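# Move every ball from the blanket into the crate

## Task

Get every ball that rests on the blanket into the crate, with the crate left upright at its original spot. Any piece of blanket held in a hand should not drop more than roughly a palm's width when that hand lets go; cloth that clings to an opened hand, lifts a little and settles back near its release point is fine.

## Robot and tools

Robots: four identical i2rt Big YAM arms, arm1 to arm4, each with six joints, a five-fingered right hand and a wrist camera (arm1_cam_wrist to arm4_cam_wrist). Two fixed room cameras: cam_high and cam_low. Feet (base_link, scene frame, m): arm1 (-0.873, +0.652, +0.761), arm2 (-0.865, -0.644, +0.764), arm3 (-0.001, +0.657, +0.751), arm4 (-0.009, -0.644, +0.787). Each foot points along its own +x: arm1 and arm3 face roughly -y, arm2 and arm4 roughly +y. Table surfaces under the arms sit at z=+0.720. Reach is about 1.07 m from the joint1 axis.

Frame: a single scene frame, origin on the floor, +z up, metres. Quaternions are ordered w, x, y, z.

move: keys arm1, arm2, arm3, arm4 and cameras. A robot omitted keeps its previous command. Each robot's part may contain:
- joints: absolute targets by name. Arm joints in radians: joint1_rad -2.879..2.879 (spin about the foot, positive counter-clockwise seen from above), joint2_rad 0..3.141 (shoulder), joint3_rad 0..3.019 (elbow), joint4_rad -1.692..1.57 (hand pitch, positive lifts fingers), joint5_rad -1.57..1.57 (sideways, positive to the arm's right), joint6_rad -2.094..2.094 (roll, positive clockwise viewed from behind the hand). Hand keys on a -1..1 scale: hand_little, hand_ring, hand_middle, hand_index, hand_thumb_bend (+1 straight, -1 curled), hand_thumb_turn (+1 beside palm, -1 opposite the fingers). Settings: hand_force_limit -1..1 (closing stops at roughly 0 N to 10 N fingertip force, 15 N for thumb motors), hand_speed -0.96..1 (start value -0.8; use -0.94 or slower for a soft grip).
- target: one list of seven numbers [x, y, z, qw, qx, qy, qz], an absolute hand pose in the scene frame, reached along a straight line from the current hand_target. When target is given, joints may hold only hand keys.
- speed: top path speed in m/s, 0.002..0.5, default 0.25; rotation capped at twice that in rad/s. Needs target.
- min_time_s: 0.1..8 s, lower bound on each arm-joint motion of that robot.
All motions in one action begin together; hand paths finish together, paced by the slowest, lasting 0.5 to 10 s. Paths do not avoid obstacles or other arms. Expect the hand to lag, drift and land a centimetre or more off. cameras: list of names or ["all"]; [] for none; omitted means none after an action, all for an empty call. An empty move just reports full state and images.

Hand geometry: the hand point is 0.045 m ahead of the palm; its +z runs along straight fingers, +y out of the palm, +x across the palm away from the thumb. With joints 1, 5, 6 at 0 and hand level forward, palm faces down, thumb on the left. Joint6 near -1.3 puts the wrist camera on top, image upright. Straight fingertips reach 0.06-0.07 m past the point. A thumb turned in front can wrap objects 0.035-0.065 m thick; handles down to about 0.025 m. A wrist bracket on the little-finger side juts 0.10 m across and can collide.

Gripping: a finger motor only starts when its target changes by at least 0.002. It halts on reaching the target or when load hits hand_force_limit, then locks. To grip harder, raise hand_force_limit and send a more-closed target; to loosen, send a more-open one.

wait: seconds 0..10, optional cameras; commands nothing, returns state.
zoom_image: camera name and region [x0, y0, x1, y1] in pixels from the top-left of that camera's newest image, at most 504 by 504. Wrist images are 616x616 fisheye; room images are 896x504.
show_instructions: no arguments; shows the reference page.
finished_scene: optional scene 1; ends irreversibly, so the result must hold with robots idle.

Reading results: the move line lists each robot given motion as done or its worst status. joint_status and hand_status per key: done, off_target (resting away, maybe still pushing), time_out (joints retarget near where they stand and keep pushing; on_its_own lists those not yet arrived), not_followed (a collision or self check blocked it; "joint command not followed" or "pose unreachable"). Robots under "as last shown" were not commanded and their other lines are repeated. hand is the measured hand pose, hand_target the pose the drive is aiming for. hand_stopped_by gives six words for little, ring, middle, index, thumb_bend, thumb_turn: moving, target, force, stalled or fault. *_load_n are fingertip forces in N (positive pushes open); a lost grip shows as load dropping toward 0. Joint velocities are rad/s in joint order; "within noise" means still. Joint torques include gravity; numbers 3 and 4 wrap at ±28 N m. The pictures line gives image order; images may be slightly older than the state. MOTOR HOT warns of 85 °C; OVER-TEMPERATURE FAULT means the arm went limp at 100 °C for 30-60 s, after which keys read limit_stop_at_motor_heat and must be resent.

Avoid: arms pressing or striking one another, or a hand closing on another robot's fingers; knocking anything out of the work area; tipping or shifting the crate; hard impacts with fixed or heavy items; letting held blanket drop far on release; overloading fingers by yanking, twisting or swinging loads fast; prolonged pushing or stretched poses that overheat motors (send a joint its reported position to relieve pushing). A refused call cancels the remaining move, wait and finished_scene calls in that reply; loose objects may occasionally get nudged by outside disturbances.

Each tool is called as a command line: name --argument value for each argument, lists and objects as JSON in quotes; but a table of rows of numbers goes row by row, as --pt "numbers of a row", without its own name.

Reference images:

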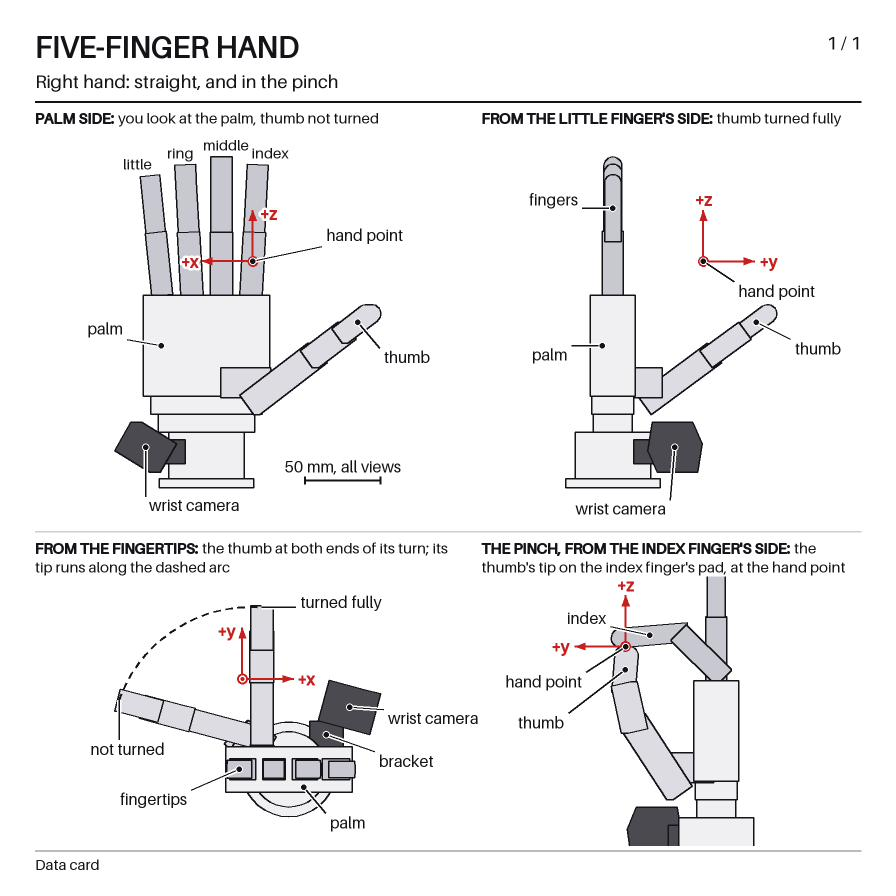

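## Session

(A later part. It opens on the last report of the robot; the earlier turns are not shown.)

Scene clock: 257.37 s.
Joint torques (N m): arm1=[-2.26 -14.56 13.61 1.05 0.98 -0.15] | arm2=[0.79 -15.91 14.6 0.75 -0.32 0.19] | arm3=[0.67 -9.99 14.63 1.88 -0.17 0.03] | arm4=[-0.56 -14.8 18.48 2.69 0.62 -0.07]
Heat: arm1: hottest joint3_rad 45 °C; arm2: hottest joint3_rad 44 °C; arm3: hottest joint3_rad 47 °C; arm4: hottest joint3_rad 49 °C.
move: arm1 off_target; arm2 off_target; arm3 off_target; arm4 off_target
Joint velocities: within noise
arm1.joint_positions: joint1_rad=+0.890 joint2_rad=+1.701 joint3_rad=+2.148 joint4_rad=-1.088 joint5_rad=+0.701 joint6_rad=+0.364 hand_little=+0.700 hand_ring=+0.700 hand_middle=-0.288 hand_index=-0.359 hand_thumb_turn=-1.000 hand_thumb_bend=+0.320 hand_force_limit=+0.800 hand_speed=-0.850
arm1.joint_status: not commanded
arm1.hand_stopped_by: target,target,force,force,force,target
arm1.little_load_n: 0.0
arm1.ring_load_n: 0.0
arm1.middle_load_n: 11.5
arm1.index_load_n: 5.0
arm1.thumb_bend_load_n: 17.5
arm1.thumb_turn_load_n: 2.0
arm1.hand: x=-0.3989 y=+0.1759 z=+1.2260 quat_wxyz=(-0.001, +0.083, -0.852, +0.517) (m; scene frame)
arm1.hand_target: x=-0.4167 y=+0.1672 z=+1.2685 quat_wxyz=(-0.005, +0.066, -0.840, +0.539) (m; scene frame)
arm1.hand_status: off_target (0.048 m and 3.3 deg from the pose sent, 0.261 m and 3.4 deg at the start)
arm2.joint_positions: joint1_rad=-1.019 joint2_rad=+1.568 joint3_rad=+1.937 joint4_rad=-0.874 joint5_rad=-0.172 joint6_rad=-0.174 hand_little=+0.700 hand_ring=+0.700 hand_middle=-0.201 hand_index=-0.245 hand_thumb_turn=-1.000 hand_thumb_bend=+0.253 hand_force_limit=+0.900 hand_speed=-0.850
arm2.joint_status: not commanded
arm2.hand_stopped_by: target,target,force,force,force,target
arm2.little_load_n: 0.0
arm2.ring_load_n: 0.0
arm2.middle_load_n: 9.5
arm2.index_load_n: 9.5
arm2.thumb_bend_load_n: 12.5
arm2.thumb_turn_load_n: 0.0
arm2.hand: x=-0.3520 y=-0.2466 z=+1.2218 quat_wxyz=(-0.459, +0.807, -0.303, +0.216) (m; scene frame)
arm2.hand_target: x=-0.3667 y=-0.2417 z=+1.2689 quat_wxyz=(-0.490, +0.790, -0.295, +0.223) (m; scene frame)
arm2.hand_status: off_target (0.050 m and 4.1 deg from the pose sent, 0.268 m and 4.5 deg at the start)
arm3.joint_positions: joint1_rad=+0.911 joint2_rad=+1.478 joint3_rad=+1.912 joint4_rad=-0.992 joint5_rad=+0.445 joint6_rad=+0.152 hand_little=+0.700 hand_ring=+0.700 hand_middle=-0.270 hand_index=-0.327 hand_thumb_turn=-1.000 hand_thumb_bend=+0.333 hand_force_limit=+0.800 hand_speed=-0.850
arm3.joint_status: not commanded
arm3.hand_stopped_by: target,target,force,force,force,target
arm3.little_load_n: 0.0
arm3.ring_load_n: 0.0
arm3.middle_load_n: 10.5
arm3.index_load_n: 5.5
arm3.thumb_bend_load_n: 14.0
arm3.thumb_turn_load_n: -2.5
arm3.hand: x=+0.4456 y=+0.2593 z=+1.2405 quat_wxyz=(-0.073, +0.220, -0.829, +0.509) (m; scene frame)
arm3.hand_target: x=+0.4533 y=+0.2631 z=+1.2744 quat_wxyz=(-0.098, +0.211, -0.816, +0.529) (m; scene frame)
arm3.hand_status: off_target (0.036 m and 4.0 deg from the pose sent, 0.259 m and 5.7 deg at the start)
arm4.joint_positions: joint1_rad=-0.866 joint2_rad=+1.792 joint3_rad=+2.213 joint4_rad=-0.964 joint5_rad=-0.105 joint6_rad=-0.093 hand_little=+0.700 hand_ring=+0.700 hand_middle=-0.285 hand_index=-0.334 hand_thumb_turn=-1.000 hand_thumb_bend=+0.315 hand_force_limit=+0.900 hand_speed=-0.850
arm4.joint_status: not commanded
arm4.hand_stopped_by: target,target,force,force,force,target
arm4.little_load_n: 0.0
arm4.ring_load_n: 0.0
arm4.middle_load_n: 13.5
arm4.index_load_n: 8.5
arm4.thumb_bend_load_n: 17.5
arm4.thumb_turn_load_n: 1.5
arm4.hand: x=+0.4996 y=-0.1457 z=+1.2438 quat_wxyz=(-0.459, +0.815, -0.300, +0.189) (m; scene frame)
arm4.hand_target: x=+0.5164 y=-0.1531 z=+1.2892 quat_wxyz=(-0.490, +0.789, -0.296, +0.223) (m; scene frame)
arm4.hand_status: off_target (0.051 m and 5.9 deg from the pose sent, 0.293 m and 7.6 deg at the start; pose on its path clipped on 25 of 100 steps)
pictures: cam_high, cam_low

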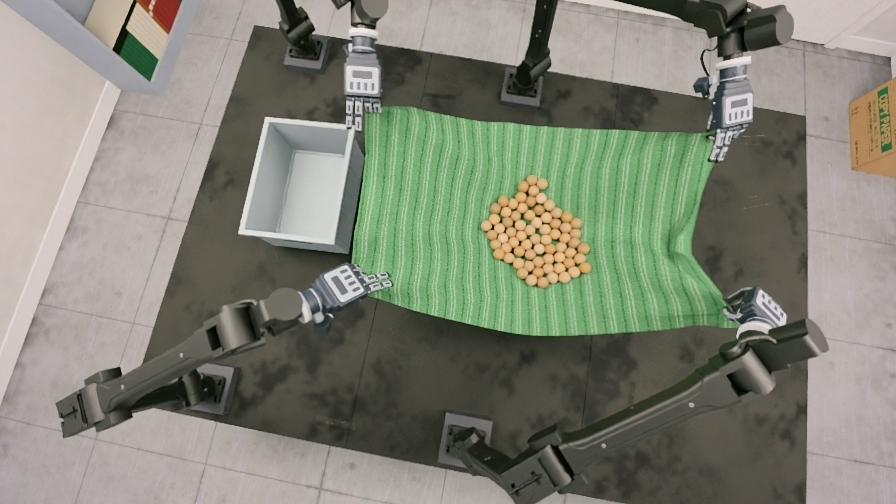

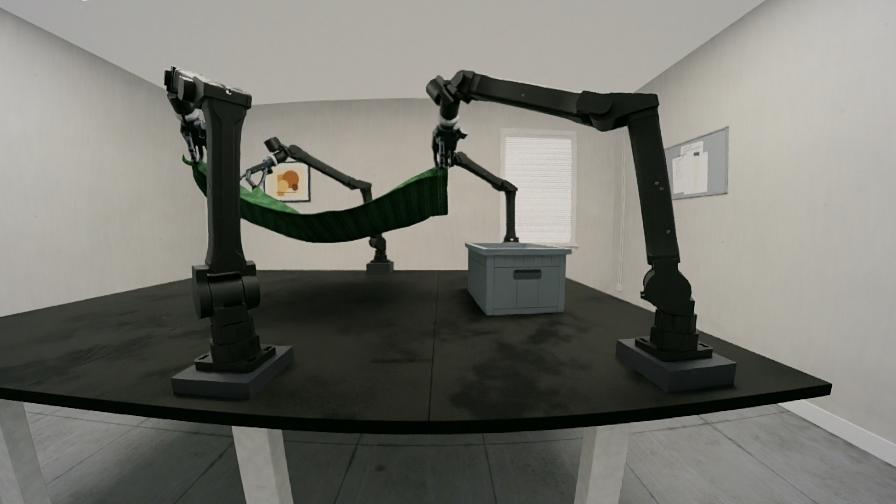

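move --arm1 '{"target": [-0.672, 0.268, 1.30, 0.0047, -0.0663, 0.8407, -0.5373], "speed": 0.09}' --arm2 '{"target": [-0.650, -0.120, 1.30, 0.4890, -0.7899, 0.2953, -0.2228], "speed": 0.09}' --arm3 '{"target": [0.205, 0.335, 1.32, 0.0980, -0.2112, 0.8165, -0.5283], "speed": 0.09}' --arm4 '{"target": [0.250, -0.075, 1.33, 0.4890, -0.7899, 0.2953, -0.2228], "speed": 0.09}' --cameras '["cam_high", "cam_low"]'

Scene clock: 275.77 s.
Joint torques (N m): arm1=[-2.32 -7.94 7.12 1.44 0.78 -0.19] | arm2=[1.67 -14.15 14.16 0.84 -0.14 0.21] | arm3=[0.21 -4.42 9.46 2.1 -0.52 0.08] | arm4=[-0.73 -15.27 12.46 2.21 0.97 -0.08]
Heat: arm1: hottest joint3_rad 50 °C; arm2: hottest joint3_rad 50 °C; arm3: hottest joint3_rad 48 °C; arm4: hottest joint3_rad 54 °C.
move: arm1 off_target; arm2 off_target; arm3 off_target; arm4 off_target
Joint velocities: within noise
arm1.joint_positions: joint1_rad=+0.594 joint2_rad=+1.106 joint3_rad=+1.689 joint4_rad=-1.078 joint5_rad=+0.445 joint6_rad=+0.194 hand_little=+0.700 hand_ring=+0.700 hand_middle=-0.288 hand_index=-0.359 hand_thumb_turn=-1.000 hand_thumb_bend=+0.320 hand_force_limit=+0.800 hand_speed=-0.850
arm1.joint_status: not commanded
arm1.hand_stopped_by: target,target,force,force,force,target
arm1.little_load_n: 0.0
arm1.ring_load_n: 0.0
arm1.middle_load_n: 11.5
arm1.index_load_n: 4.5
arm1.thumb_bend_load_n: 17.0
arm1.thumb_turn_load_n: 2.5
arm1.hand: x=-0.6495 y=+0.2604 z=+1.2920 quat_wxyz=(-0.020, +0.069, -0.845, +0.530) (m; scene frame)
arm1.hand_target: x=-0.6711 y=+0.2681 z=+1.2998 quat_wxyz=(-0.005, +0.066, -0.841, +0.537) (m; scene frame)
arm1.hand_status: off_target (0.025 m and 2.0 deg from the pose sent, 0.298 m and 3.3 deg at the start)
arm2.joint_positions: joint1_rad=-0.357 joint2_rad=+1.412 joint3_rad=+1.854 joint4_rad=-1.000 joint5_rad=+0.439 joint6_rad=+0.116 hand_little=+0.700 hand_ring=+0.700 hand_middle=-0.201 hand_index=-0.245 hand_thumb_turn=-1.000 hand_thumb_bend=+0.253 hand_force_limit=+0.900 hand_speed=-0.850
arm2.joint_status: not commanded
arm2.hand_stopped_by: target,target,force,force,force,target
arm2.little_load_n: 0.0
arm2.ring_load_n: 0.0
arm2.middle_load_n: 10.0
arm2.index_load_n: 8.5
arm2.thumb_bend_load_n: 13.0
arm2.thumb_turn_load_n: 0.5
arm2.hand: x=-0.6299 y=-0.1178 z=+1.2485 quat_wxyz=(-0.446, +0.811, -0.293, +0.239) (m; scene frame)
arm2.hand_target: x=-0.6498 y=-0.1229 z=+1.2985 quat_wxyz=(-0.489, +0.790, -0.295, +0.222) (m; scene frame)
arm2.hand_status: off_target (0.055 m and 5.8 deg from the pose sent, 0.333 m and 4.1 deg at the start)
arm3.joint_positions: joint1_rad=+0.508 joint2_rad=+1.026 joint3_rad=+1.712 joint4_rad=-1.162 joint5_rad=+0.086 joint6_rad=-0.037 hand_little=+0.700 hand_ring=+0.700 hand_middle=-0.270 hand_index=-0.327 hand_thumb_turn=-1.000 hand_thumb_bend=+0.333 hand_force_limit=+0.800 hand_speed=-0.850
arm3.joint_status: not commanded
arm3.hand_stopped_by: target,target,force,force,force,target
arm3.little_load_n: 0.0
arm3.ring_load_n: 0.0
arm3.middle_load_n: 10.5
arm3.index_load_n: 5.5
arm3.thumb_bend_load_n: 14.0
arm3.thumb_turn_load_n: -2.5
arm3.hand: x=+0.2033 y=+0.3271 z=+1.3069 quat_wxyz=(-0.085, +0.212, -0.825, +0.517) (m; scene frame)
arm3.hand_target: x=+0.2049 y=+0.3351 z=+1.3198 quat_wxyz=(-0.098, +0.211, -0.817, +0.528) (m; scene frame)
arm3.hand_status: off_target (0.015 m and 2.2 deg from the pose sent, 0.265 m and 4.0 deg at the start)
arm4.joint_positions: joint1_rad=-0.362 joint2_rad=+1.603 joint3_rad=+2.103 joint4_rad=-1.045 joint5_rad=+0.342 joint6_rad=+0.130 hand_little=+0.700 hand_ring=+0.700 hand_middle=-0.285 hand_index=-0.334 hand_thumb_turn=-1.000 hand_thumb_bend=+0.315 hand_force_limit=+0.900 hand_speed=-0.850
arm4.joint_status: not commanded
arm4.hand_stopped_by: target,target,force,force,force,target
arm4.little_load_n: 0.0
arm4.ring_load_n: 0.0
arm4.middle_load_n: 13.0
arm4.index_load_n: 8.5
arm4.thumb_bend_load_n: 17.5
arm4.thumb_turn_load_n: 1.0
arm4.hand: x=+0.2377 y=-0.0559 z=+1.2924 quat_wxyz=(-0.465, +0.812, -0.286, +0.206) (m; scene frame)
arm4.hand_target: x=+0.2488 y=-0.0759 z=+1.3293 quat_wxyz=(-0.489, +0.790, -0.296, +0.223) (m; scene frame)
arm4.hand_status: off_target (0.044 m and 4.3 deg from the pose sent, 0.273 m and 5.9 deg at the start)
pictures: cam_high, cam_low

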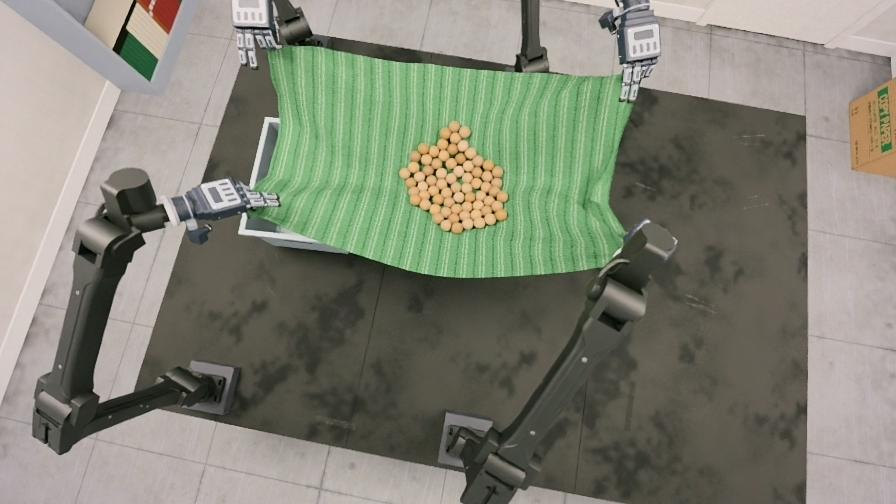

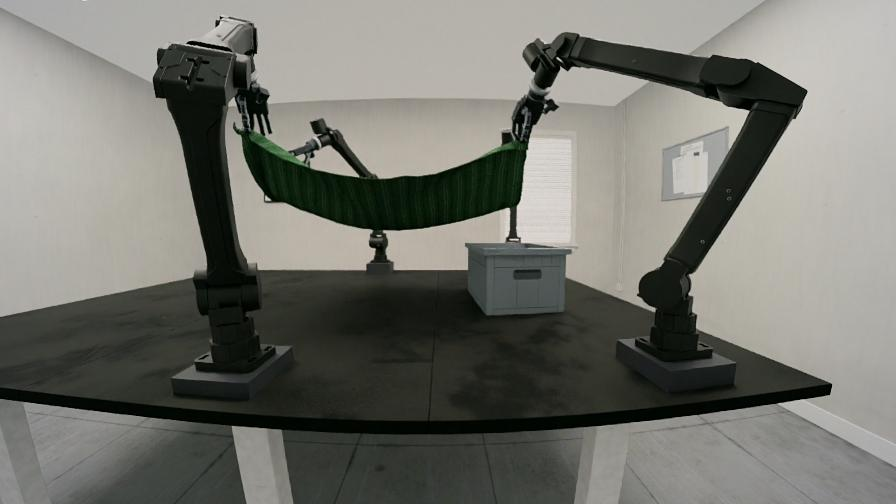

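move --arm1 '{"target": [-0.680, 0.268, 1.21, 0.0047, -0.0663, 0.8407, -0.5373], "speed": 0.08}' --arm2 '{"target": [-0.660, -0.120, 1.24, 0.4890, -0.7899, 0.2953, -0.2228], "speed": 0.08}' --arm3 '{"target": [0.175, 0.333, 1.435, 0.0980, -0.2112, 0.8165, -0.5283], "speed": 0.08}' --arm4 '{"target": [0.215, -0.08, 1.46, 0.4890, -0.7899, 0.2953, -0.2228], "speed": 0.08}' --cameras '["cam_high", "cam_low"]'

Scene clock: 297.67 s.
Joint torques (N m): arm1=[-2.08 -7 7.64 2.37 0.71 -0.19] | arm2=[1.73 -14.27 10.47 1.77 -0.15 0.2] | arm3=[0.62 -4.31 10.17 2.02 -0.54 0.02] | arm4=[-0.38 -12.86 12.55 3.28 0.93 -0.19]
Heat: arm1: hottest joint3_rad 46 °C; arm2: hottest joint3_rad 53 °C; arm3: hottest joint3_rad 49 °C; arm4: hottest joint3_rad 53 °C.
move: arm1 off_target; arm2 off_target; arm3 off_target; arm4 off_target
Joint velocities: within noise
arm1.joint_positions: joint1_rad=+0.568 joint2_rad=+0.980 joint3_rad=+1.352 joint4_rad=-0.883 joint5_rad=+0.426 joint6_rad=+0.182 hand_little=+0.700 hand_ring=+0.700 hand_middle=-0.288 hand_index=-0.359 hand_thumb_turn=-1.000 hand_thumb_bend=+0.320 hand_force_limit=+0.800 hand_speed=-0.850
arm1.joint_status: not commanded
arm1.hand_stopped_by: target,target,force,force,force,target
arm1.little_load_n: 0.0
arm1.ring_load_n: 0.0
arm1.middle_load_n: 12.0
arm1.index_load_n: 4.5
arm1.thumb_bend_load_n: 17.5
arm1.thumb_turn_load_n: 2.0
arm1.hand: x=-0.6641 y=+0.2665 z=+1.1993 quat_wxyz=(-0.014, +0.070, -0.850, +0.522) (m; scene frame)
arm1.hand_target: x=-0.6796 y=+0.2683 z=+1.2100 quat_wxyz=(-0.004, +0.066, -0.841, +0.537) (m; scene frame)
arm1.hand_status: off_target (0.019 m and 2.4 deg from the pose sent, 0.088 m and 2.0 deg at the start)
arm2.joint_positions: joint1_rad=-0.334 joint2_rad=+1.348 joint3_rad=+1.662 joint4_rad=-0.868 joint5_rad=+0.460 joint6_rad=+0.131 hand_little=+0.700 hand_ring=+0.700 hand_middle=-0.201 hand_index=-0.245 hand_thumb_turn=-1.000 hand_thumb_bend=+0.253 hand_force_limit=+0.900 hand_speed=-0.850
arm2.joint_status: not commanded
arm2.hand_stopped_by: target,target,force,force,force,target
arm2.little_load_n: 0.0
arm2.ring_load_n: 0.0
arm2.middle_load_n: 12.0
arm2.index_load_n: 2.5
arm2.thumb_bend_load_n: 9.5
arm2.thumb_turn_load_n: 2.0
arm2.hand: x=-0.6408 y=-0.1200 z=+1.2042 quat_wxyz=(-0.450, +0.808, -0.295, +0.239) (m; scene frame)
arm2.hand_target: x=-0.6597 y=-0.1213 z=+1.2394 quat_wxyz=(-0.489, +0.791, -0.295, +0.222) (m; scene frame)
arm2.hand_status: off_target (0.041 m and 5.3 deg from the pose sent, 0.031 m and 5.8 deg at the start)
arm3.joint_positions: joint1_rad=+0.383 joint2_rad=+1.285 joint3_rad=+2.324 joint4_rad=-1.538 joint5_rad=-0.026 joint6_rad=-0.092 hand_little=+0.700 hand_ring=+0.700 hand_middle=-0.270 hand_index=-0.327 hand_thumb_turn=-1.000 hand_thumb_bend=+0.333 hand_force_limit=+0.800 hand_speed=-0.850
arm3.joint_status: not commanded
arm3.hand_stopped_by: target,target,force,force,force,target
arm3.little_load_n: 0.0
arm3.ring_load_n: 0.0
arm3.middle_load_n: 10.0
arm3.index_load_n: 5.5
arm3.thumb_bend_load_n: 14.5
arm3.thumb_turn_load_n: -2.5
arm3.hand: x=+0.1722 y=+0.3236 z=+1.4129 quat_wxyz=(-0.084, +0.212, -0.831, +0.507) (m; scene frame)
arm3.hand_target: x=+0.1743 y=+0.3337 z=+1.4342 quat_wxyz=(-0.098, +0.211, -0.816, +0.529) (m; scene frame)
arm3.hand_status: off_target (0.024 m and 3.4 deg from the pose sent, 0.131 m and 2.2 deg at the start)
arm4.joint_positions: joint1_rad=-0.303 joint2_rad=+1.851 joint3_rad=+2.869 joint4_rad=-1.464 joint5_rad=+0.394 joint6_rad=+0.142 hand_little=+0.700 hand_ring=+0.700 hand_middle=-0.285 hand_index=-0.334 hand_thumb_turn=-1.000 hand_thumb_bend=+0.315 hand_force_limit=+0.900 hand_speed=-0.850
arm4.joint_status: not commanded
arm4.hand_stopped_by: target,target,force,force,force,target
arm4.little_load_n: 0.0
arm4.ring_load_n: 0.0
arm4.middle_load_n: 13.5
arm4.index_load_n: 8.5
arm4.thumb_bend_load_n: 17.5
arm4.thumb_turn_load_n: 1.5
arm4.hand: x=+0.2022 y=-0.0724 z=+1.4252 quat_wxyz=(-0.510, +0.785, -0.281, +0.210) (m; scene frame)
arm4.hand_target: x=+0.2135 y=-0.0830 z=+1.4577 quat_wxyz=(-0.543, +0.756, -0.285, +0.227) (m; scene frame)
arm4.hand_status: off_target (0.038 m and 3.3 deg from the pose sent, 0.171 m and 4.3 deg at the start; a joint's target at an end of its range on 30 of 77 steps)
pictures: cam_high, cam_low

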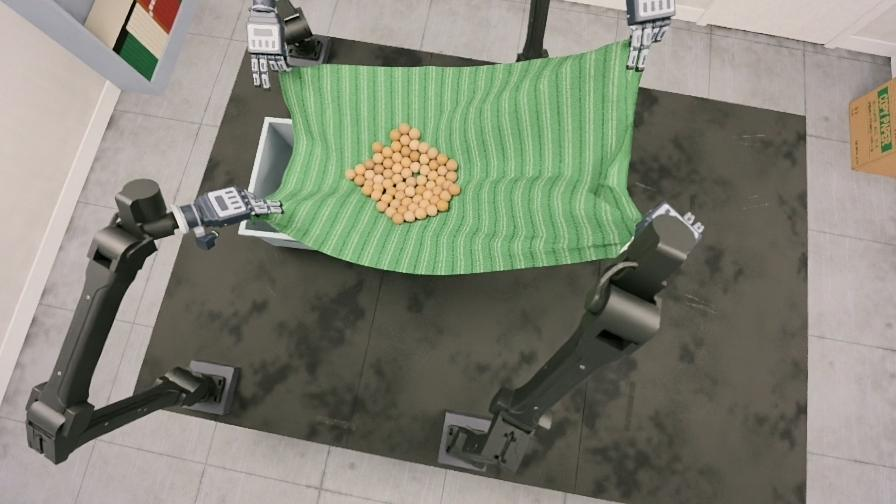

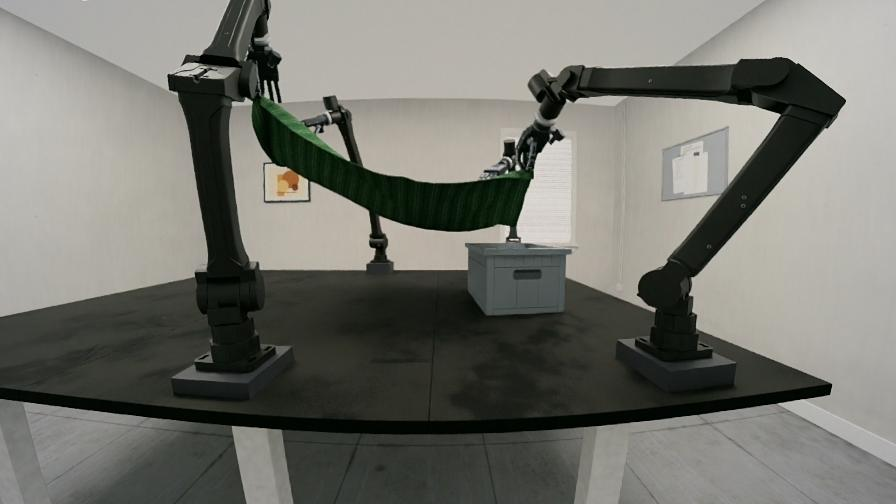

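wait --seconds 0 --cameras '["arm1_cam_wrist", "arm2_cam_wrist"]'

zoom_image --camera "arm2_cam_wrist" --region '[220, 180, 420, 380]'

Scene clock: 305.70 s.
Joint torques (N m): arm1=[-2.02 -7 7.62 2.4 0.71 -0.19] | arm2=[1.73 -14.33 10.52 1.77 -0.15 0.18] | arm3=[0.56 -4.25 10.04 1.99 -0.59 0.04] | arm4=[-0.38 -12.81 12.53 3.26 0.92 -0.2]
Heat: arm1: hottest joint3_rad 46 °C; arm2: hottest joint3_rad 52 °C; arm3: hottest joint3_rad 49 °C; arm4: hottest joint3_rad 53 °C.
Joint velocities: within noise
arm1.joint_positions: joint1_rad=+0.568 joint2_rad=+0.980 joint3_rad=+1.352 joint4_rad=-0.883 joint5_rad=+0.426 joint6_rad=+0.182 hand_little=+0.700 hand_ring=+0.700 hand_middle=-0.288 hand_index=-0.359 hand_thumb_turn=-1.000 hand_thumb_bend=+0.320 hand_force_limit=+0.800 hand_speed=-0.850
arm1.joint_status: not commanded
arm1.hand_stopped_by: target,target,force,force,force,target
arm1.little_load_n: 0.0
arm1.ring_load_n: -0.5
arm1.middle_load_n: 12.0
arm1.index_load_n: 4.0
arm1.thumb_bend_load_n: 17.5
arm1.thumb_turn_load_n: 2.0
arm1.hand: x=-0.6641 y=+0.2665 z=+1.1993 quat_wxyz=(-0.014, +0.070, -0.850, +0.522) (m; scene frame)
arm1.hand_target: x=-0.6796 y=+0.2683 z=+1.2100 quat_wxyz=(-0.004, +0.066, -0.841, +0.537) (m; scene frame)
arm1.hand_status: off_target (0.019 m and 2.4 deg from the pose sent, 0.088 m and 2.0 deg at the start)
arm2.joint_positions: joint1_rad=-0.334 joint2_rad=+1.348 joint3_rad=+1.662 joint4_rad=-0.868 joint5_rad=+0.460 joint6_rad=+0.131 hand_little=+0.700 hand_ring=+0.700 hand_middle=-0.201 hand_index=-0.245 hand_thumb_turn=-1.000 hand_thumb_bend=+0.253 hand_force_limit=+0.900 hand_speed=-0.850
arm2.joint_status: not commanded
arm2.hand_stopped_by: target,target,force,force,force,target
arm2.little_load_n: 0.0
arm2.ring_load_n: 0.0
arm2.middle_load_n: 12.0
arm2.index_load_n: 3.0
arm2.thumb_bend_load_n: 9.5
arm2.thumb_turn_load_n: 2.0
arm2.hand: x=-0.6408 y=-0.1199 z=+1.2042 quat_wxyz=(-0.450, +0.808, -0.295, +0.239) (m; scene frame)
arm2.hand_target: x=-0.6597 y=-0.1213 z=+1.2395 quat_wxyz=(-0.489, +0.790, -0.295, +0.222) (m; scene frame)
arm2.hand_status: off_target (0.041 m and 5.3 deg from the pose sent, 0.031 m and 5.8 deg at the start)
arm3.joint_positions: joint1_rad=+0.383 joint2_rad=+1.285 joint3_rad=+2.326 joint4_rad=-1.538 joint5_rad=-0.026 joint6_rad=-0.092 hand_little=+0.700 hand_ring=+0.700 hand_middle=-0.270 hand_index=-0.327 hand_thumb_turn=-1.000 hand_thumb_bend=+0.333 hand_force_limit=+0.800 hand_speed=-0.850
arm3.joint_status: not commanded
arm3.hand_stopped_by: target,target,force,force,force,target
arm3.little_load_n: 0.0
arm3.ring_load_n: 0.0
arm3.middle_load_n: 10.5
arm3.index_load_n: 5.5
arm3.thumb_bend_load_n: 14.5
arm3.thumb_turn_load_n: -2.5
arm3.hand: x=+0.1722 y=+0.3238 z=+1.4133 quat_wxyz=(-0.084, +0.212, -0.831, +0.508) (m; scene frame)
arm3.hand_target: x=+0.1743 y=+0.3337 z=+1.4343 quat_wxyz=(-0.098, +0.211, -0.816, +0.529) (m; scene frame)
arm3.hand_status: off_target (0.024 m and 3.3 deg from the pose sent, 0.131 m and 2.2 deg at the start)
arm4.joint_positions: joint1_rad=-0.303 joint2_rad=+1.851 joint3_rad=+2.869 joint4_rad=-1.464 joint5_rad=+0.395 joint6_rad=+0.142 hand_little=+0.700 hand_ring=+0.700 hand_middle=-0.285 hand_index=-0.334 hand_thumb_turn=-1.000 hand_thumb_bend=+0.315 hand_force_limit=+0.900 hand_speed=-0.850
arm4.joint_status: not commanded
arm4.hand_stopped_by: target,target,force,force,force,target
arm4.little_load_n: 0.0
arm4.ring_load_n: 0.0
arm4.middle_load_n: 13.0
arm4.index_load_n: 8.5
arm4.thumb_bend_load_n: 17.5
arm4.thumb_turn_load_n: 1.0
arm4.hand: x=+0.2023 y=-0.0724 z=+1.4252 quat_wxyz=(-0.510, +0.785, -0.281, +0.210) (m; scene frame)
arm4.hand_target: x=+0.2135 y=-0.0830 z=+1.4577 quat_wxyz=(-0.543, +0.756, -0.285, +0.227) (m; scene frame)
arm4.hand_status: off_target (0.038 m and 3.3 deg from the pose sent, 0.171 m and 4.3 deg at the start; a joint's target at an end of its range on 30 of 77 steps)
pictures: arm1_cam_wrist, arm2_cam_wrist

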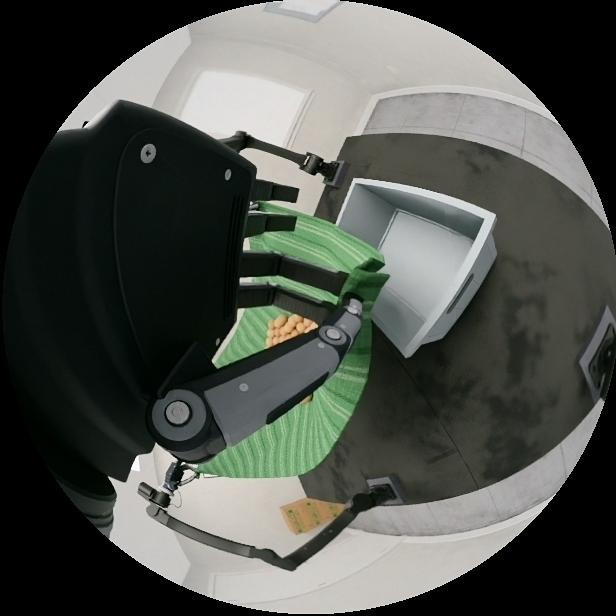

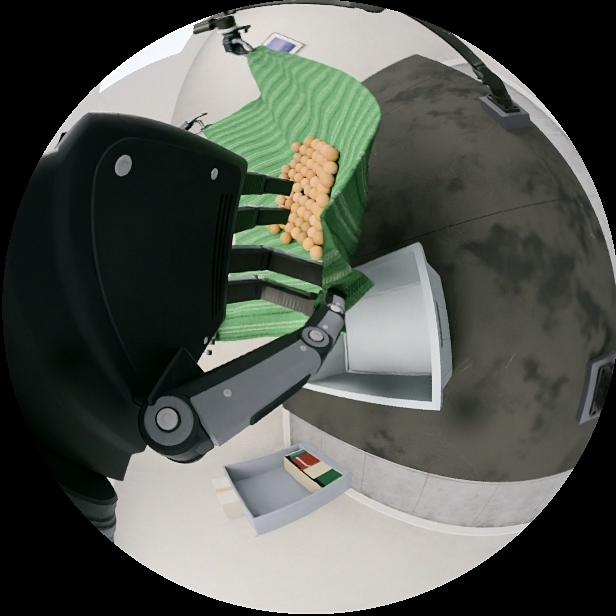

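Scaled by 2.520 from the camera's 616x616 image, which has a finer 880x880 frame.

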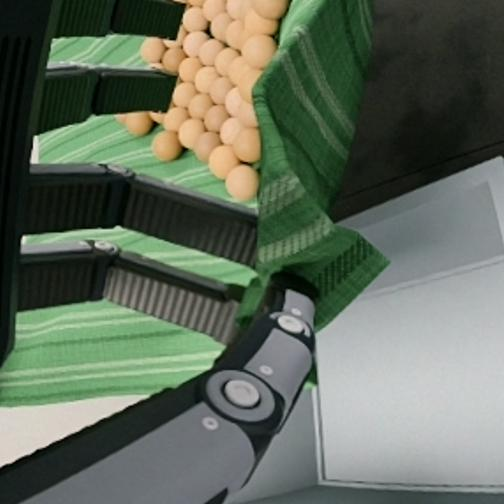

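move --arm1 '{"target": [-0.680, 0.268, 1.14, 0.0047, -0.0663, 0.8407, -0.5373], "speed": 0.07}' --arm2 '{"target": [-0.660, -0.120, 1.16, 0.4890, -0.7899, 0.2953, -0.2228], "speed": 0.07, "joints": {"hand_force_limit": 1.0, "hand_speed": -0.85, "hand_index": -0.7, "hand_middle": -0.7, "hand_thumb_bend": -0.5}}' --arm3 '{"target": [0.170, 0.335, 1.51, 0.1289, -0.1771, 0.6846, -0.6952], "speed": 0.07}' --arm4 '{"target": [0.200, -0.085, 1.535, 0.6435, -0.6623, 0.2476, -0.2932], "speed": 0.07}' --cameras '["cam_high", "cam_low"]'

Scene clock: 317.27 s.
Joint torques (N m): arm1=[-1.55 -4.89 7.6 2.48 0.65 -0.1] | arm2=[1.26 -11.52 10.37 1.68 -0.09 0.13] | arm3=[-0.09 -3.19 6.78 3.02 -0.26 0.09] | arm4=[0.44 -12.57 7.36 3.11 0.34 -0.18]
Heat: arm1: hottest joint3_rad 45 °C; arm2: hottest joint3_rad 50 °C; arm3: hottest joint3_rad 48 °C; arm4: hottest joint3_rad 51 °C.
move: arm1 done; arm2 off_target; arm3 off_target; arm4 off_target
Joint velocities: within noise
arm1.joint_positions: joint1_rad=+0.560 joint2_rad=+0.909 joint3_rad=+1.136 joint4_rad=-0.718 joint5_rad=+0.426 joint6_rad=+0.170 hand_little=+0.700 hand_ring=+0.700 hand_middle=-0.288 hand_index=-0.359 hand_thumb_turn=-1.000 hand_thumb_bend=+0.320 hand_force_limit=+0.800 hand_speed=-0.850
arm1.joint_status: not commanded
arm1.hand_stopped_by: target,target,force,force,force,target
arm1.little_load_n: 0.0
arm1.ring_load_n: 0.0
arm1.middle_load_n: 11.0
arm1.index_load_n: 4.5
arm1.thumb_bend_load_n: 18.0
arm1.thumb_turn_load_n: 0.5
arm1.hand: x=-0.6710 y=+0.2696 z=+1.1390 quat_wxyz=(-0.013, +0.069, -0.845, +0.530) (m; scene frame)
arm1.hand_target: x=-0.6800 y=+0.2681 z=+1.1399 quat_wxyz=(-0.004, +0.066, -0.841, +0.537) (m; scene frame)
arm1.hand_status: done (0.009 m and 1.4 deg from the pose sent, 0.061 m and 2.4 deg at the start)
arm2.joint_positions: joint1_rad=-0.328 joint2_rad=+1.272 joint3_rad=+1.405 joint4_rad=-0.653 joint5_rad=+0.460 joint6_rad=+0.136 hand_little=+0.700 hand_ring=+0.700 hand_middle=-0.201 hand_index=-0.296 hand_thumb_turn=-1.000 hand_thumb_bend=+0.239 hand_force_limit=+1.000 hand_speed=-0.850
arm2.joint_status: hand_middle off_target (ended at -0.201, target -0.700); hand_index off_target (ended at -0.296, target -0.700); hand_thumb_bend off_target (ended at +0.239, target -0.500); the others done
arm2.hand_stopped_by: target,target,force,force,force,target
arm2.little_load_n: 0.0
arm2.ring_load_n: 0.0
arm2.middle_load_n: 8.5
arm2.index_load_n: 11.5
arm2.thumb_bend_load_n: 16.5
arm2.thumb_turn_load_n: -1.0
arm2.hand: x=-0.6473 y=-0.1261 z=+1.1416 quat_wxyz=(-0.466, +0.800, -0.295, +0.236) (m; scene frame)
arm2.hand_target: x=-0.6599 y=-0.1206 z=+1.1599 quat_wxyz=(-0.489, +0.790, -0.295, +0.222) (m; scene frame)
arm2.hand_status: off_target (0.023 m and 3.2 deg from the pose sent, 0.048 m and 5.3 deg at the start)
arm3.joint_positions: joint1_rad=+0.355 joint2_rad=+1.082 joint3_rad=+2.087 joint4_rad=-1.050 joint5_rad=-0.069 joint6_rad=-0.083 hand_little=+0.700 hand_ring=+0.700 hand_middle=-0.270 hand_index=-0.327 hand_thumb_turn=-1.000 hand_thumb_bend=+0.333 hand_force_limit=+0.800 hand_speed=-0.850
arm3.joint_status: not commanded
arm3.hand_stopped_by: target,target,force,force,force,target
arm3.little_load_n: 0.0
arm3.ring_load_n: 0.0
arm3.middle_load_n: 8.5
arm3.index_load_n: 6.0
arm3.thumb_bend_load_n: 14.5
arm3.thumb_turn_load_n: -2.0
arm3.hand: x=+0.1690 y=+0.3295 z=+1.4982 quat_wxyz=(-0.118, +0.184, -0.697, +0.683) (m; scene frame)
arm3.hand_target: x=+0.1699 y=+0.3354 z=+1.5099 quat_wxyz=(-0.129, +0.177, -0.685, +0.695) (m; scene frame)
arm3.hand_status: off_target (0.013 m and 2.4 deg from the pose sent, 0.097 m and 28.1 deg at the start)
arm4.joint_positions: joint1_rad=-0.237 joint2_rad=+1.645 joint3_rad=+2.555 joint4_rad=-0.962 joint5_rad=+0.540 joint6_rad=-0.036 hand_little=+0.700 hand_ring=+0.700 hand_middle=-0.285 hand_index=-0.334 hand_thumb_turn=-1.000 hand_thumb_bend=+0.316 hand_force_limit=+0.900 hand_speed=-0.850
arm4.joint_status: not commanded
arm4.hand_stopped_by: target,target,force,force,force,target
arm4.little_load_n: 0.0
arm4.ring_load_n: 0.0
arm4.middle_load_n: 13.5
arm4.index_load_n: 8.0
arm4.thumb_bend_load_n: 17.5
arm4.thumb_turn_load_n: 0.0
arm4.hand: x=+0.1971 y=-0.0744 z=+1.5202 quat_wxyz=(-0.633, +0.676, -0.248, +0.284) (m; scene frame)
arm4.hand_target: x=+0.1998 y=-0.0854 z=+1.5349 quat_wxyz=(-0.643, +0.663, -0.248, +0.293) (m; scene frame)
arm4.hand_status: off_target (0.018 m and 2.2 deg from the pose sent, 0.110 m and 23.2 deg at the start)
pictures: cam_high, cam_low

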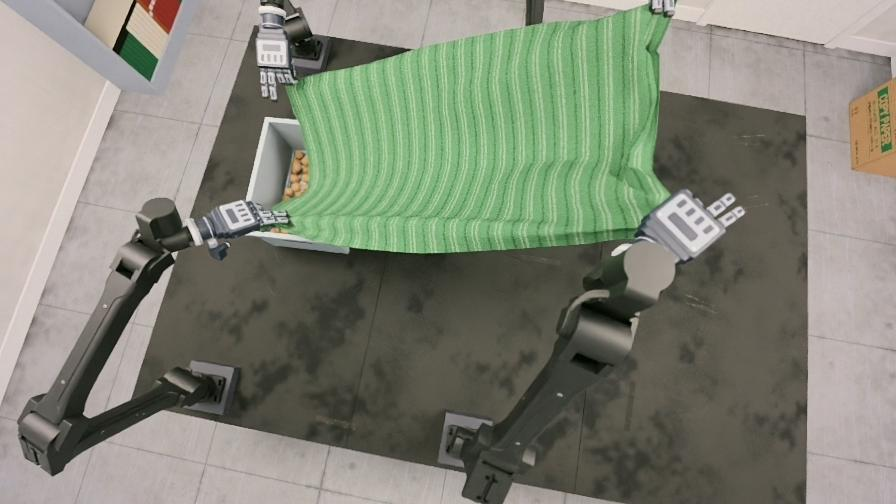

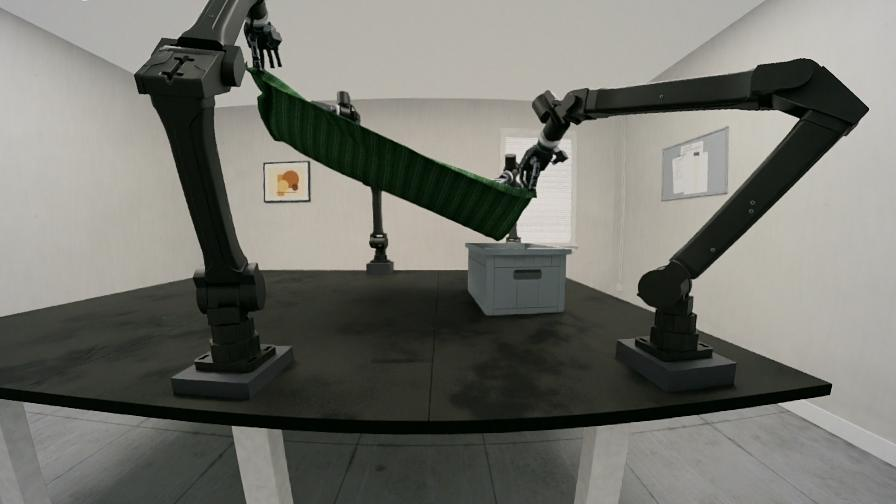

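wait --seconds 0 --cameras '["arm1_cam_wrist", "arm2_cam_wrist", "arm3_cam_wrist", "arm4_cam_wrist", "cam_high"]'

zoom_image --camera "arm2_cam_wrist" --region '[220, 20, 460, 460]'

zoom_image --camera "arm1_cam_wrist" --region '[200, 160, 520, 480]'

Scene clock: 320.97 s.
Joint torques (N m): arm1=[-1.55 -4.89 7.57 2.47 0.64 -0.09] | arm2=[1.32 -11.63 10.37 1.68 -0.09 0.13] | arm3=[-0.38 -3.08 6.63 3.1 -0.19 0.08] | arm4=[0.5 -12.45 7.35 3.03 0.33 -0.17]
Heat: arm1: hottest joint3_rad 44 °C; arm2: hottest joint3_rad 50 °C; arm3: hottest joint3_rad 47 °C; arm4: hottest joint3_rad 51 °C.
Joint velocities: within noise
arm1.joint_positions: joint1_rad=+0.560 joint2_rad=+0.909 joint3_rad=+1.136 joint4_rad=-0.718 joint5_rad=+0.426 joint6_rad=+0.170 hand_little=+0.700 hand_ring=+0.700 hand_middle=-0.288 hand_index=-0.359 hand_thumb_turn=-1.000 hand_thumb_bend=+0.320 hand_force_limit=+0.800 hand_speed=-0.850
arm1.joint_status: not commanded
arm1.hand_stopped_by: target,target,force,force,force,target
arm1.little_load_n: 0.0
arm1.ring_load_n: 0.0
arm1.middle_load_n: 11.0
arm1.index_load_n: 4.0
arm1.thumb_bend_load_n: 18.0
arm1.thumb_turn_load_n: 1.0
arm1.hand: x=-0.6710 y=+0.2696 z=+1.1390 quat_wxyz=(-0.013, +0.069, -0.845, +0.530) (m; scene frame)
arm1.hand_target: x=-0.6799 y=+0.2681 z=+1.1399 quat_wxyz=(-0.004, +0.066, -0.841, +0.537) (m; scene frame)
arm1.hand_status: done (0.009 m and 1.4 deg from the pose sent, 0.061 m and 2.4 deg at the start)
arm2.joint_positions: joint1_rad=-0.327 joint2_rad=+1.272 joint3_rad=+1.405 joint4_rad=-0.653 joint5_rad=+0.460 joint6_rad=+0.136 hand_little=+0.700 hand_ring=+0.700 hand_middle=-0.201 hand_index=-0.296 hand_thumb_turn=-1.000 hand_thumb_bend=+0.239 hand_force_limit=+1.000 hand_speed=-0.850
arm2.joint_status: hand_middle off_target (ended at -0.201, target -0.700); hand_index off_target (ended at -0.296, target -0.700); hand_thumb_bend off_target (ended at +0.239, target -0.500); the others done
arm2.hand_stopped_by: target,target,force,force,force,target
arm2.little_load_n: 0.0
arm2.ring_load_n: 0.0
arm2.middle_load_n: 8.5
arm2.index_load_n: 11.0
arm2.thumb_bend_load_n: 16.5
arm2.thumb_turn_load_n: -1.0
arm2.hand: x=-0.6475 y=-0.1260 z=+1.1416 quat_wxyz=(-0.466, +0.800, -0.295, +0.236) (m; scene frame)
arm2.hand_target: x=-0.6600 y=-0.1206 z=+1.1599 quat_wxyz=(-0.489, +0.790, -0.295, +0.222) (m; scene frame)
arm2.hand_status: off_target (0.023 m and 3.2 deg from the pose sent, 0.048 m and 5.3 deg at the start)
arm3.joint_positions: joint1_rad=+0.355 joint2_rad=+1.082 joint3_rad=+2.087 joint4_rad=-1.050 joint5_rad=-0.069 joint6_rad=-0.083 hand_little=+0.700 hand_ring=+0.700 hand_middle=-0.270 hand_index=-0.327 hand_thumb_turn=-1.000 hand_thumb_bend=+0.333 hand_force_limit=+0.800 hand_speed=-0.850
arm3.joint_status: not commanded
arm3.hand_stopped_by: target,target,force,force,force,target
arm3.little_load_n: 0.0
arm3.ring_load_n: 0.0
arm3.middle_load_n: 9.0
arm3.index_load_n: 6.0
arm3.thumb_bend_load_n: 14.5
arm3.thumb_turn_load_n: -2.5
arm3.hand: x=+0.1690 y=+0.3295 z=+1.4982 quat_wxyz=(-0.118, +0.184, -0.697, +0.683) (m; scene frame)
arm3.hand_target: x=+0.1699 y=+0.3354 z=+1.5099 quat_wxyz=(-0.129, +0.177, -0.685, +0.695) (m; scene frame)
arm3.hand_status: off_target (0.013 m and 2.4 deg from the pose sent, 0.097 m and 28.1 deg at the start)
arm4.joint_positions: joint1_rad=-0.237 joint2_rad=+1.645 joint3_rad=+2.555 joint4_rad=-0.962 joint5_rad=+0.540 joint6_rad=-0.036 hand_little=+0.700 hand_ring=+0.700 hand_middle=-0.285 hand_index=-0.334 hand_thumb_turn=-1.000 hand_thumb_bend=+0.316 hand_force_limit=+0.900 hand_speed=-0.850
arm4.joint_status: not commanded
arm4.hand_stopped_by: target,target,force,force,force,target
arm4.little_load_n: 0.0
arm4.ring_load_n: 0.0
arm4.middle_load_n: 13.0
arm4.index_load_n: 8.0
arm4.thumb_bend_load_n: 17.5
arm4.thumb_turn_load_n: 0.0
arm4.hand: x=+0.1972 y=-0.0743 z=+1.5201 quat_wxyz=(-0.633, +0.676, -0.248, +0.284) (m; scene frame)
arm4.hand_target: x=+0.1998 y=-0.0854 z=+1.5349 quat_wxyz=(-0.643, +0.663, -0.248, +0.293) (m; scene frame)
arm4.hand_status: off_target (0.019 m and 2.2 deg from the pose sent, 0.110 m and 23.2 deg at the start)
pictures: arm1_cam_wrist, arm2_cam_wrist, arm3_cam_wrist, arm4_cam_wrist, cam_high

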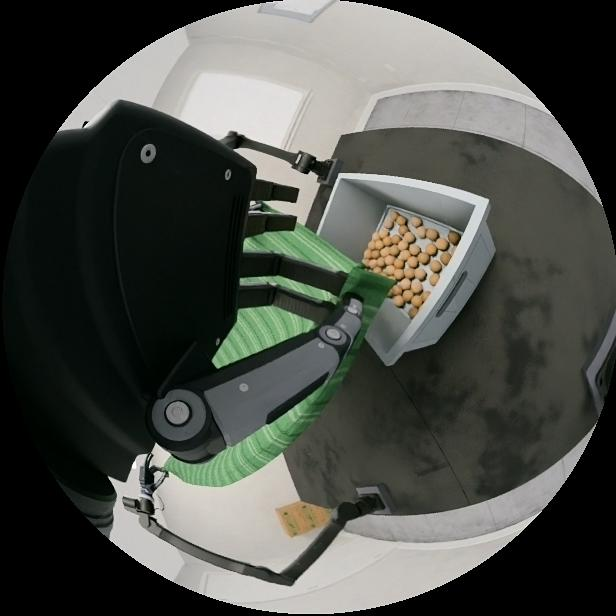

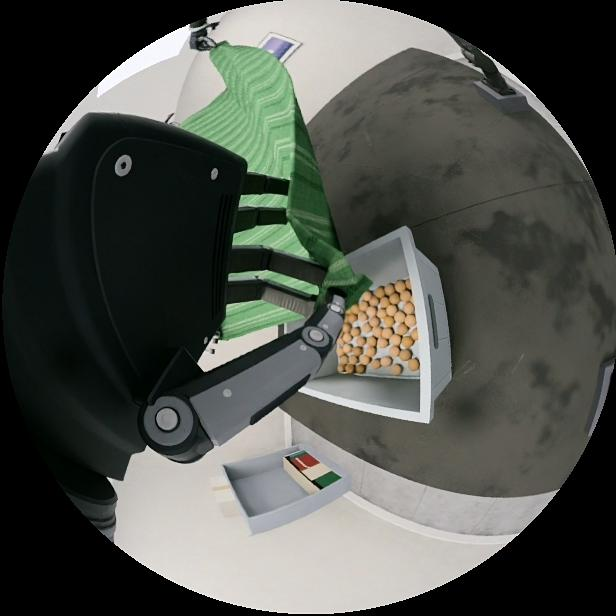

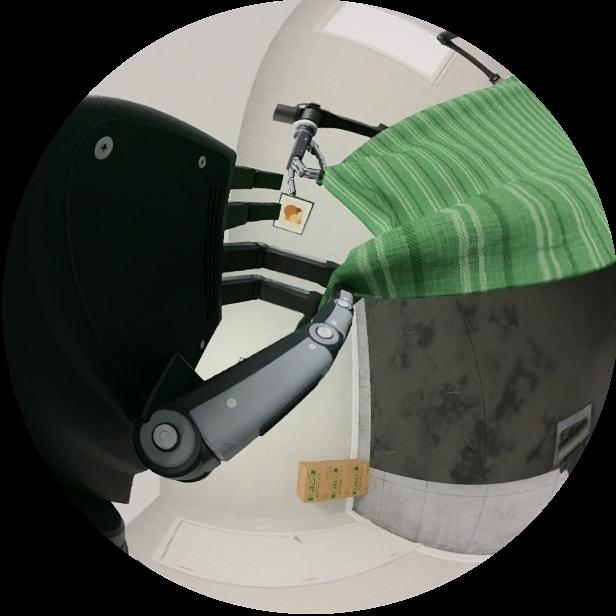

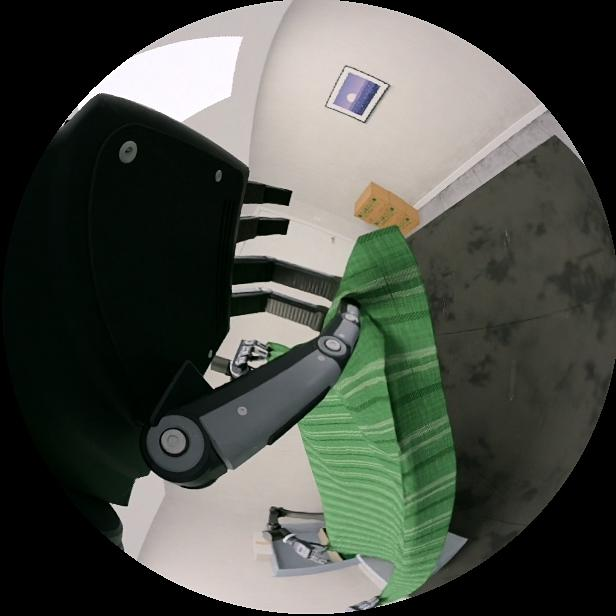

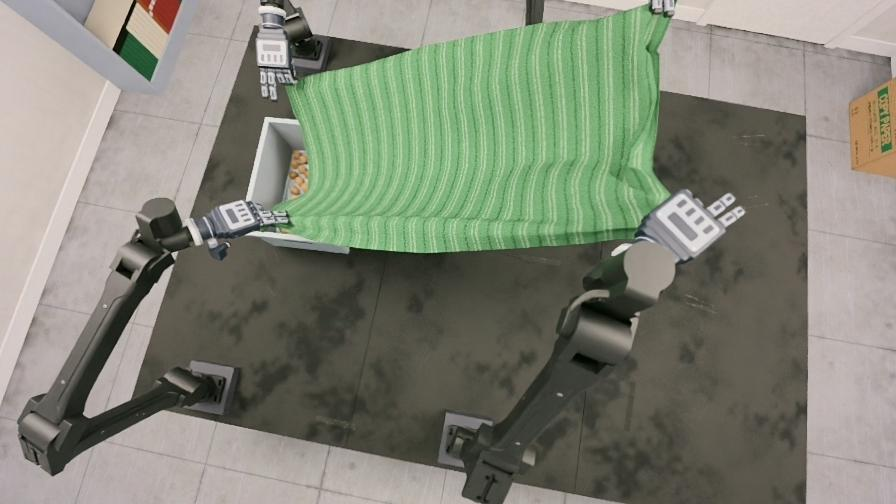

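Scaled by 1.145 from the camera's 616x616 image, which has a finer 880x880 frame.

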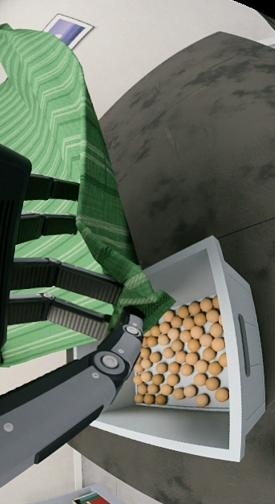

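Scaled by 1.575 from the camera's 616x616 image, which has a finer 880x880 frame.

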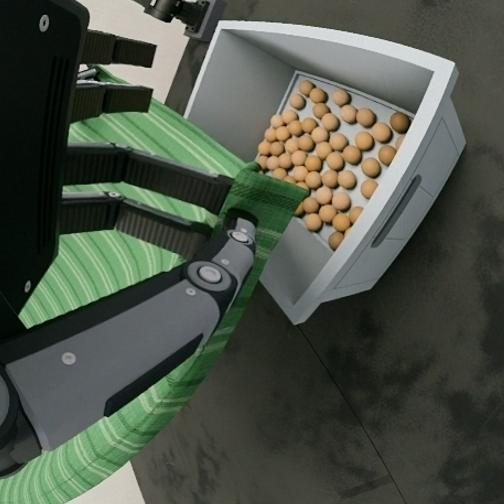

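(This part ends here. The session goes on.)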